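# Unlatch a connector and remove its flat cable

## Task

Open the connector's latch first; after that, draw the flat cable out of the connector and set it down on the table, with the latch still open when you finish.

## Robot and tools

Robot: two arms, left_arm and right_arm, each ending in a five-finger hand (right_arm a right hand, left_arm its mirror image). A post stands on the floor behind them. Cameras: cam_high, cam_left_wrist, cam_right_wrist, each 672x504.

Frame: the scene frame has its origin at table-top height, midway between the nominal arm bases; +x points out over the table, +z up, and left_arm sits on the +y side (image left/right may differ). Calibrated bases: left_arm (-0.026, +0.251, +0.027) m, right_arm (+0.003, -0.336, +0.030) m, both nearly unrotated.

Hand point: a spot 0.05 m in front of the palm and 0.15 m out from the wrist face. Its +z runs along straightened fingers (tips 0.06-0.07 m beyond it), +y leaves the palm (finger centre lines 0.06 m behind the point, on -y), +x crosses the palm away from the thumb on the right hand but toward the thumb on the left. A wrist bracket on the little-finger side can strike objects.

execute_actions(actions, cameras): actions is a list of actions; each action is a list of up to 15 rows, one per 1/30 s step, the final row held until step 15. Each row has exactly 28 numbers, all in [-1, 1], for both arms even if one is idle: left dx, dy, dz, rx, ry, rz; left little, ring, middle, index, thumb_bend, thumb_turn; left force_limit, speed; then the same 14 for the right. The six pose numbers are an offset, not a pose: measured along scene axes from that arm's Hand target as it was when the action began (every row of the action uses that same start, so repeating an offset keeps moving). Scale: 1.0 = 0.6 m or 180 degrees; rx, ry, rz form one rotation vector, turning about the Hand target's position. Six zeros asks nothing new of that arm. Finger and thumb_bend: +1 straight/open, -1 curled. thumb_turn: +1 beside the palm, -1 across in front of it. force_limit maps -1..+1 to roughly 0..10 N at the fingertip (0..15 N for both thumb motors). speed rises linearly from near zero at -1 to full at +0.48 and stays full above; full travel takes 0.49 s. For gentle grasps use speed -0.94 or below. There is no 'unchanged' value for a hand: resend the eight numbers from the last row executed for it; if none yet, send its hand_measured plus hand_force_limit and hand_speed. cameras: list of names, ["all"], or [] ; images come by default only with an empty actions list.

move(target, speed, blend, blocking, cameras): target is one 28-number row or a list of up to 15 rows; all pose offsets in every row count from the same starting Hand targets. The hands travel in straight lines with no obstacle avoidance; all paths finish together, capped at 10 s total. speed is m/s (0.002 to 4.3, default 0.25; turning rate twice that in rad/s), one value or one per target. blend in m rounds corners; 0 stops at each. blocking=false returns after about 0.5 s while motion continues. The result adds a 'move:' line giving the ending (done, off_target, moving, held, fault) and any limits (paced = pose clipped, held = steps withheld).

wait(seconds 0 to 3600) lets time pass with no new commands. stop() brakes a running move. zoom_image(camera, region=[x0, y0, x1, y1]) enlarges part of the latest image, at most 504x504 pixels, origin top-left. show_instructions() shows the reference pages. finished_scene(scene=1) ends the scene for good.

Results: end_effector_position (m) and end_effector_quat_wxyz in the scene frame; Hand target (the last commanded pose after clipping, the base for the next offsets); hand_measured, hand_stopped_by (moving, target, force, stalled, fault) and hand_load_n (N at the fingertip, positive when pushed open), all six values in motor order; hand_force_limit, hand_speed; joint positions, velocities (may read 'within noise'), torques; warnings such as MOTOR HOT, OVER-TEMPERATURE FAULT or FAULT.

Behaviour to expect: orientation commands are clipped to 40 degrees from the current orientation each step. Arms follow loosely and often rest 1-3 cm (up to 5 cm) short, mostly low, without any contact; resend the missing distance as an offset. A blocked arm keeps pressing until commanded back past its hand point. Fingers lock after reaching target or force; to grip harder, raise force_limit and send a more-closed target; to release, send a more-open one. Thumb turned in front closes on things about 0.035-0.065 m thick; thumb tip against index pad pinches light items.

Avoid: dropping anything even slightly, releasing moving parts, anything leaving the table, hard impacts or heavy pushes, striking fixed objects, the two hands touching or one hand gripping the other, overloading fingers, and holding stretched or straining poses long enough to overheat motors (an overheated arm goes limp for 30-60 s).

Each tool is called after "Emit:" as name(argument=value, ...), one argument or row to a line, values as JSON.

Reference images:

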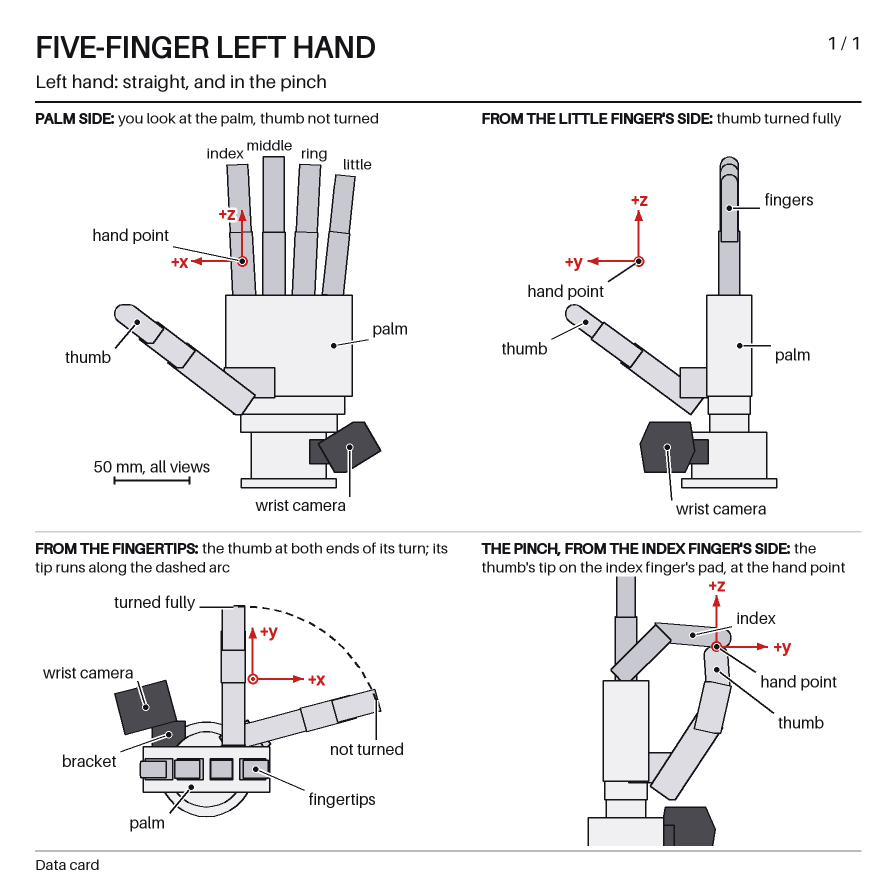

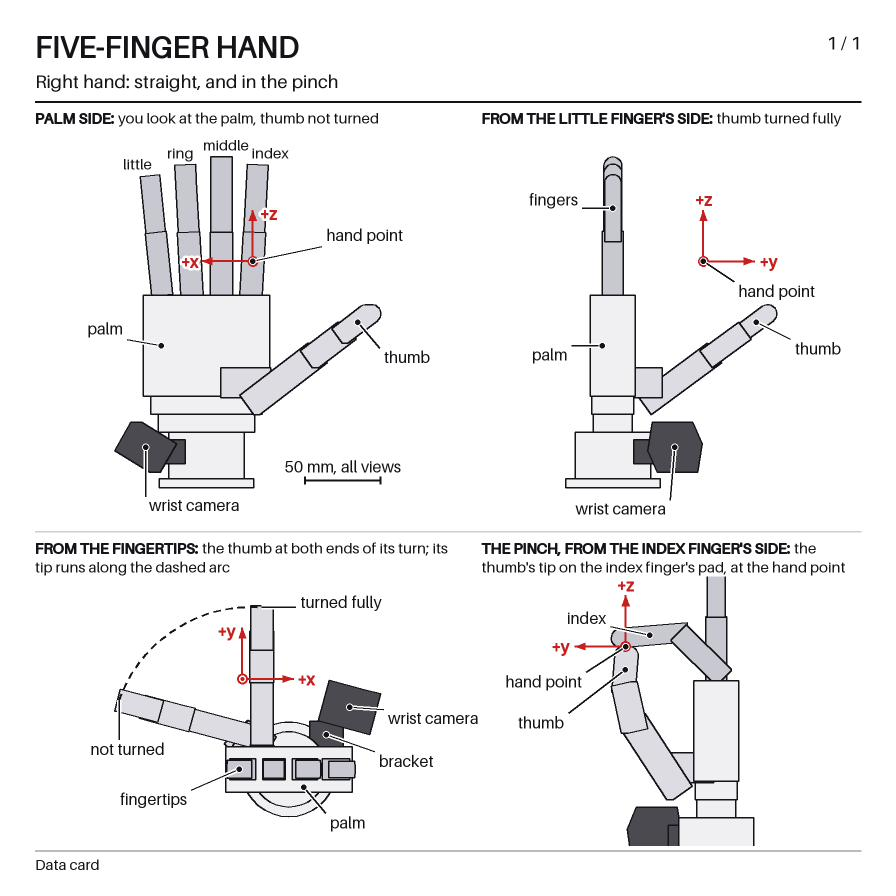

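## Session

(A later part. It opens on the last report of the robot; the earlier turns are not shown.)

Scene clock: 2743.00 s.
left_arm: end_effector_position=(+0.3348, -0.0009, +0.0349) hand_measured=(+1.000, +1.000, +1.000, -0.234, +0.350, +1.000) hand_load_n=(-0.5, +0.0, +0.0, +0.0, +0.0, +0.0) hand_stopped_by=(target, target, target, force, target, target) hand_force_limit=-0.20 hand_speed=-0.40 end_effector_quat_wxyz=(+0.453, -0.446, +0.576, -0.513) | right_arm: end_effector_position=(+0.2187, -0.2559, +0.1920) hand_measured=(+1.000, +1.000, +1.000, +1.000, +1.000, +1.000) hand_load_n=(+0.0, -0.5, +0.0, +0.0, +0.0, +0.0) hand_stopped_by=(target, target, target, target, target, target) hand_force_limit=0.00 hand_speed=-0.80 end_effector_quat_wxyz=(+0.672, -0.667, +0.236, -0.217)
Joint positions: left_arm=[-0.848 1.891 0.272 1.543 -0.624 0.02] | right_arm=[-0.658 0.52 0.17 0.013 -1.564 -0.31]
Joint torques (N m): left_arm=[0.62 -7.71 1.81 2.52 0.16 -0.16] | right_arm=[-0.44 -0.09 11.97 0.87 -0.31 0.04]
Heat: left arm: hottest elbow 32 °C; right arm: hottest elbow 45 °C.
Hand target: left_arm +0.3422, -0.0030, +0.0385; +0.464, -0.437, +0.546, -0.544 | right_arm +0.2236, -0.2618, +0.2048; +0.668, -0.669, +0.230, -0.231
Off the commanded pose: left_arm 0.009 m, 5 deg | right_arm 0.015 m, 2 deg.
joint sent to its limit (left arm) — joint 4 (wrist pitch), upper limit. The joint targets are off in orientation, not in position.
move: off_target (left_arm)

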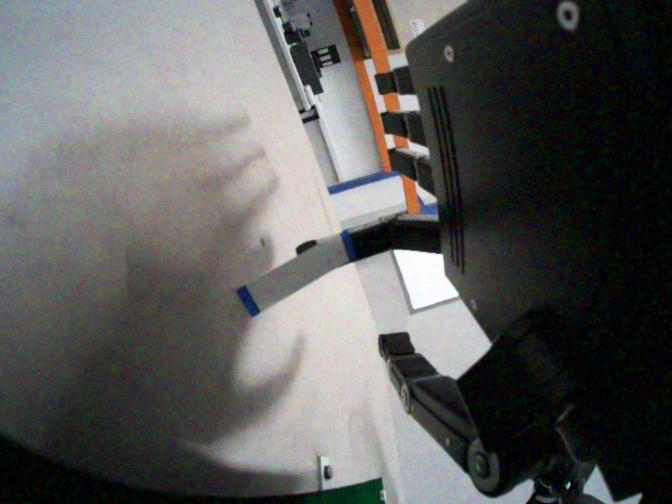

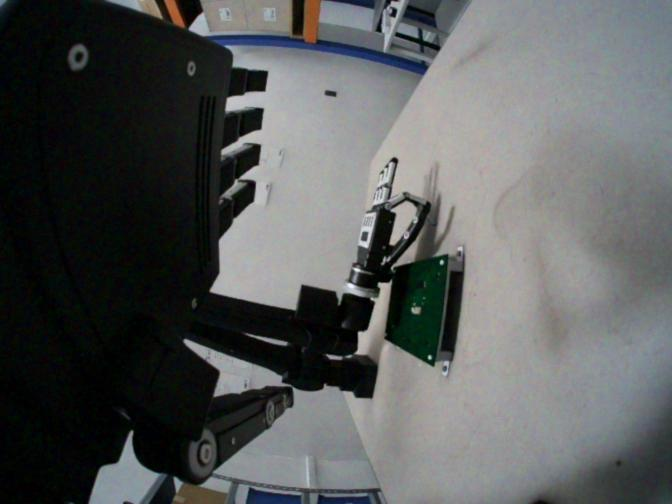

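Emit:
move(
  target=[
    [0.032,-0.005,-0.016,0,0,0,1,1,1,-0.35,0.35,1,-0.2,-0.4,0,0,0,0,0,0,1,1,1,1,1,1,0,-0.8],
  ],
  speed=[0.03],
  cameras=["cam_left_wrist","cam_right_wrist"],
)

Emit:
zoom_image(
  camera="cam_left_wrist",
  region=[200, 200, 400, 360],
)

Emit:
zoom_image(
  camera="cam_right_wrist",
  region=[360, 150, 480, 250],
)

Scene clock: 2750.37 s.
left_arm: end_effector_position=(+0.3543, -0.0050, +0.0272) hand_measured=(+1.000, +1.000, +1.000, -0.234, +0.350, +1.000) hand_load_n=(-0.5, +0.0, +0.0, +0.0, +0.0, +0.0) hand_stopped_by=(target, target, target, force, target, target) hand_force_limit=-0.20 hand_speed=-0.40 end_effector_quat_wxyz=(+0.452, -0.447, +0.574, -0.515) | right_arm: end_effector_position=(+0.2187, -0.2559, +0.1920) hand_measured=(+1.000, +1.000, +1.000, +1.000, +1.000, +1.000) hand_load_n=(+0.0, +0.0, +0.0, +0.0, +0.0, +0.0) hand_stopped_by=(target, target, target, target, target, target) hand_force_limit=0.00 hand_speed=-0.80 end_effector_quat_wxyz=(+0.672, -0.667, +0.236, -0.217)
Joint positions: left_arm=[-0.807 1.935 0.32 1.544 -0.583 0.02] | right_arm=[-0.658 0.52 0.17 0.013 -1.564 -0.31]
Joint torques (N m): left_arm=[0.73 -8.06 1.81 2.51 0.18 -0.13] | right_arm=[-0.73 -0.15 12 0.81 -0.32 0.01]
Heat: left arm: hottest elbow 32 °C; right arm: hottest elbow 45 °C.
Hand target: left_arm +0.3613, -0.0061, +0.0289; +0.464, -0.437, +0.546, -0.544 | right_arm +0.2236, -0.2618, +0.2048; +0.668, -0.669, +0.230, -0.231
Off the commanded pose: left_arm 0.007 m, 5 deg | right_arm 0.015 m, 2 deg.
joint sent to its limit (left arm) — joint 4 (wrist pitch), upper limit. The joint targets are off in orientation, not in position.
move: off_target (left_arm)

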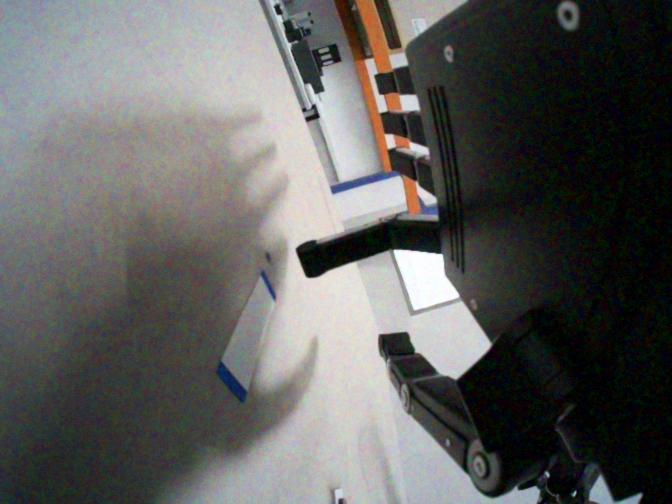

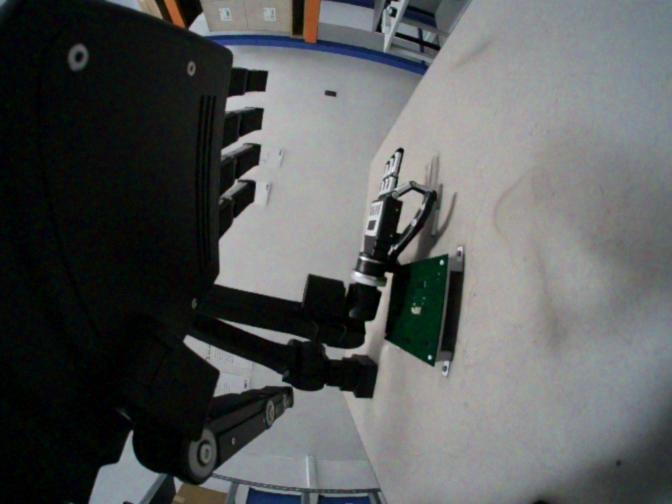

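Scaled by 2.520 from the camera's image (finer frame: 960x720).

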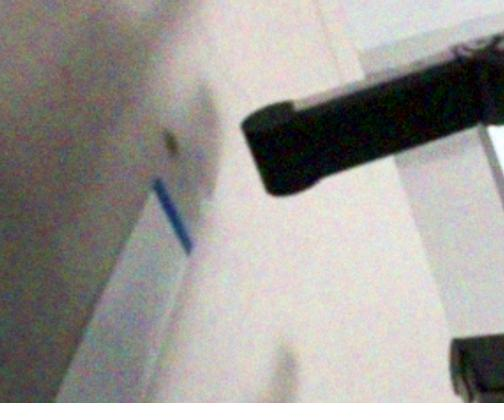

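Scaled by 4.200 from the camera's image (finer frame: 960x720).

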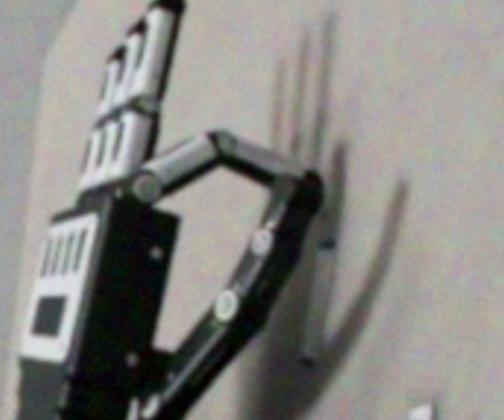

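Emit:
move(
  target=[
    [0.01,0.0,0.08,0,0,0,1,1,1,-0.35,0.35,1,-0.2,-0.4,0,0,0,0,0,0,1,1,1,1,1,1,0,-0.8],
    [-0.05,0.05,0.30,0,0,0,1,1,1,1,1,1,-0.2,-0.2,0,0,0,0,0,0,1,1,1,1,1,1,0,-0.8],
  ],
  speed=[0.08,0.15],
  cameras=["cam_left_wrist","cam_high","cam_right_wrist"],
)

Emit:
zoom_image(
  camera="cam_right_wrist",
  region=[360, 180, 480, 380],
)

Emit:
zoom_image(
  camera="cam_high",
  region=[280, 290, 400, 430],
)

Scene clock: 2759.60 s.
left_arm: end_effector_position=(+0.3267, +0.0285, +0.1977) hand_measured=(+1.000, +1.000, +1.000, +1.000, +1.000, +1.000) hand_load_n=(+0.0, +0.0, +0.0, +0.0, +0.0, -0.5) hand_stopped_by=(target, target, target, target, target, target) hand_force_limit=-0.20 hand_speed=-0.20 end_effector_quat_wxyz=(+0.464, -0.438, +0.552, -0.537) | right_arm: end_effector_position=(+0.2187, -0.2559, +0.1920) hand_measured=(+1.000, +1.000, +1.000, +1.000, +1.000, +1.000) hand_load_n=(+0.0, -0.5, +0.0, +0.0, +0.0, +0.0) hand_stopped_by=(target, target, target, target, target, target) hand_force_limit=0.00 hand_speed=-0.80 end_effector_quat_wxyz=(+0.672, -0.667, +0.236, -0.217)
Joint positions: left_arm=[-0.794 0.993 0.26 0.742 -0.573 0.048] | right_arm=[-0.658 0.52 0.17 0.013 -1.564 -0.31]
Joint torques (N m): left_arm=[-0.09 -3.25 8.23 1.24 0.18 -0.05] | right_arm=[-0.79 -0.03 11.99 0.81 -0.3 0.03]
Heat: left arm: hottest elbow 32 °C; right arm: hottest elbow 45 °C.
Hand target: left_arm +0.3314, +0.0239, +0.2090; +0.464, -0.437, +0.545, -0.544 | right_arm +0.2236, -0.2618, +0.2048; +0.668, -0.669, +0.230, -0.231
Off the commanded pose: left_arm 0.013 m, 1 deg | right_arm 0.015 m, 2 deg.
move: off_target (left_arm); target 2's new numbers were sent with left_arm's hand 0.013 m and 1 deg from that target

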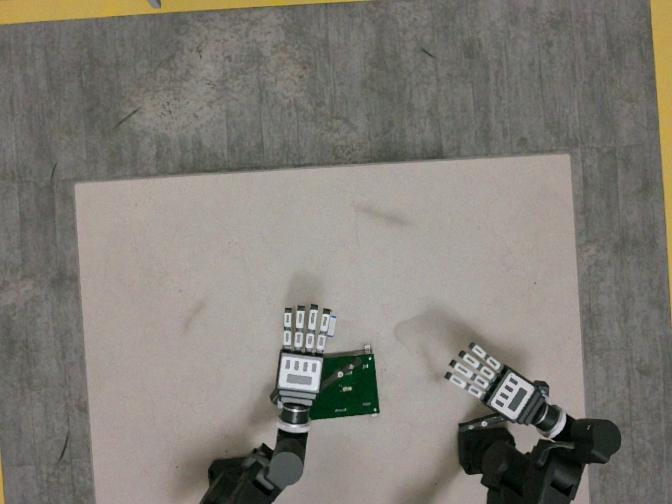

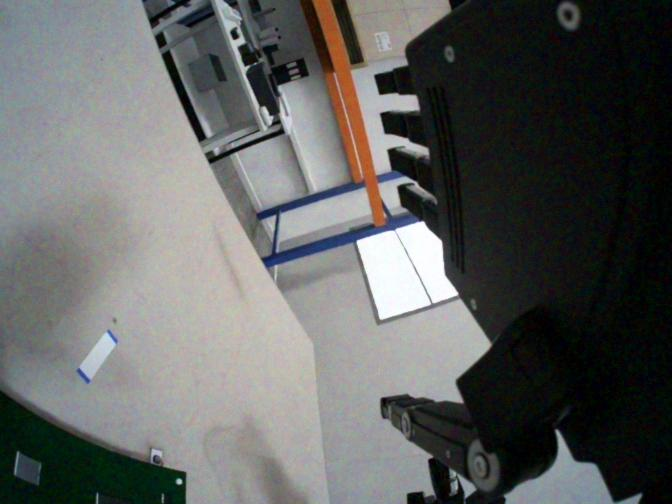

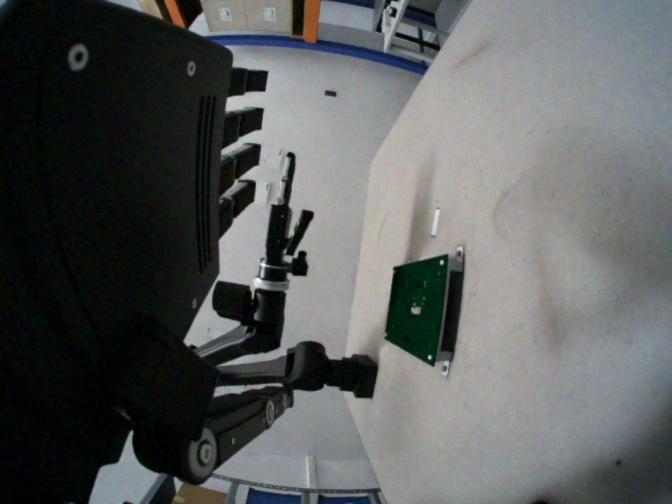

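Scaled by 2.520 from the camera's image (finer frame: 960x720).

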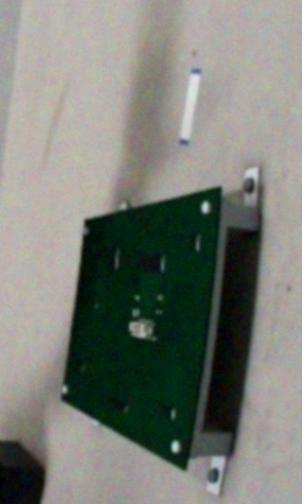

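Scaled by 3.600 from the camera's image (finer frame: 960x720).

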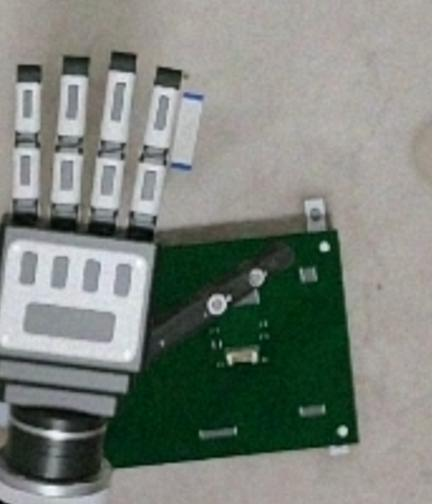

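Emit:
zoom_image(
  camera="cam_high",
  region=[330, 375, 370, 405],
)

Emit:
zoom_image(
  camera="cam_right_wrist",
  region=[395, 290, 440, 335],
)

Scaled by 12.600 from the camera's image (finer frame: 960x720).

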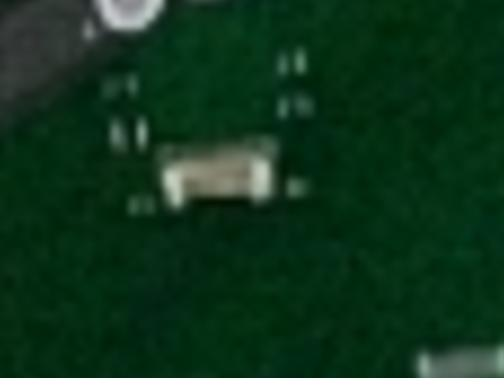

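Scaled by 11.200 from the camera's image (finer frame: 960x720).

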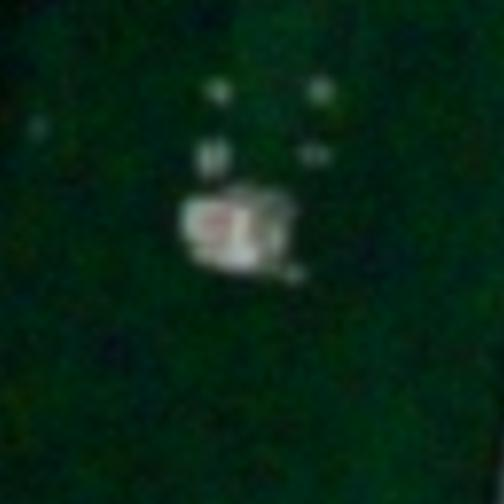

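Emit:
move(
  target=[
    [-0.2425,0.01,-0.05,0,0,0,1,1,1,1,1,1,-0.2,-0.2,0,0,0,0,0,0,1,1,1,1,1,1,0,-0.8],
    [-0.2425,0.01,-0.18,0,0,0,1,1,1,1,1,1,-0.2,-0.2,0,0,0,0,0,0,1,1,1,1,1,1,0,-0.8],
  ],
  speed=[0.2,0.15],
  blend=[0.02,0],
  cameras=["cam_left_wrist"],
)

Scene clock: 2770.93 s.
left_arm: end_effector_position=(+0.1869, +0.0347, +0.1421) hand_measured=(+1.000, +1.000, +1.000, +1.000, +1.000, +1.000) hand_load_n=(+0.0, +0.0, +0.0, -0.5, +0.0, +0.0) hand_stopped_by=(target, target, target, target, target, target) hand_force_limit=-0.20 hand_speed=-0.20 end_effector_quat_wxyz=(+0.462, -0.436, +0.559, -0.533) | right_arm: end_effector_position=(+0.2187, -0.2559, +0.1920) hand_measured=(+1.000, +1.000, +1.000, +1.000, +1.000, +1.000) hand_load_n=(+0.0, +0.0, +0.0, -0.5, +0.0, +0.0) hand_stopped_by=(target, target, target, target, target, target) hand_force_limit=0.00 hand_speed=-0.80 end_effector_quat_wxyz=(+0.672, -0.667, +0.236, -0.217)
Joint positions: left_arm=[-1.422 0.842 0.02 0.807 -1.194 0.037] | right_arm=[-0.658 0.52 0.17 0.013 -1.564 -0.31]
Joint torques (N m): left_arm=[-0.09 -0.38 6.42 0.84 0.09 0.06] | right_arm=[-0.62 0.21 12.05 0.8 -0.31 0.01]
Heat: left arm: hottest elbow 33 °C; right arm: hottest elbow 45 °C.
Hand target: left_arm +0.1874, +0.0331, +0.1456; +0.462, -0.436, +0.558, -0.534 (not the last commanded pose) | right_arm +0.2236, -0.2618, +0.2048; +0.668, -0.669, +0.230, -0.231
Off the commanded pose: left_arm 0.041 m, 2 deg | right_arm 0.015 m, 2 deg.
move: held (left_arm; a check stopped the path); path passed 1 of 2 targets; limits=held
pose unreachable (left arm): on one or more control steps of this call, first in action 0 (counted from 0), this arm could not follow its commanded pose, so it was not sent that pose on those steps. It may still have moved: this result reports where it is.
cause: moving toward the commanded pose would bring two parts of the arm too close to each other (joints 2 (shoulder) and 3 (elbow) lie between them).

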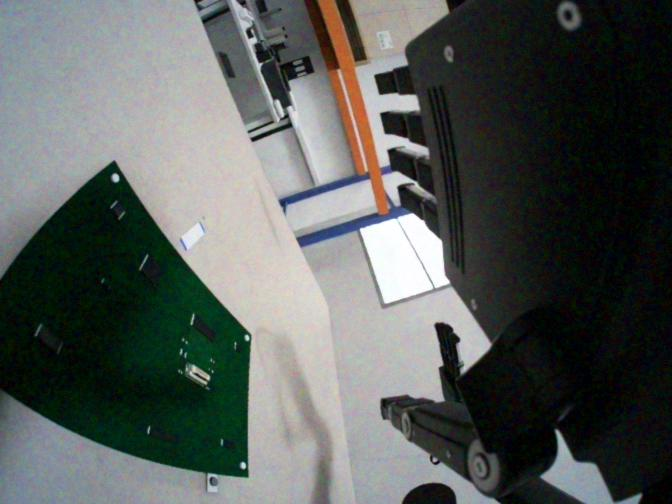

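Emit:
zoom_image(
  camera="cam_left_wrist",
  region=[175, 350, 220, 395],
)

Scaled by 11.200 from the camera's image (finer frame: 960x720).

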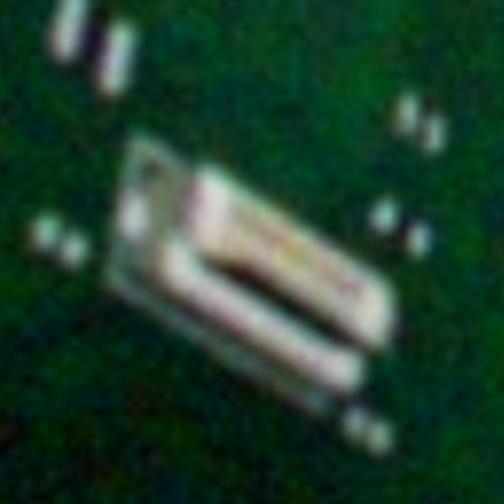

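Emit:
finished_scene(
  scene=1,
)

The scene is finished: the task was done.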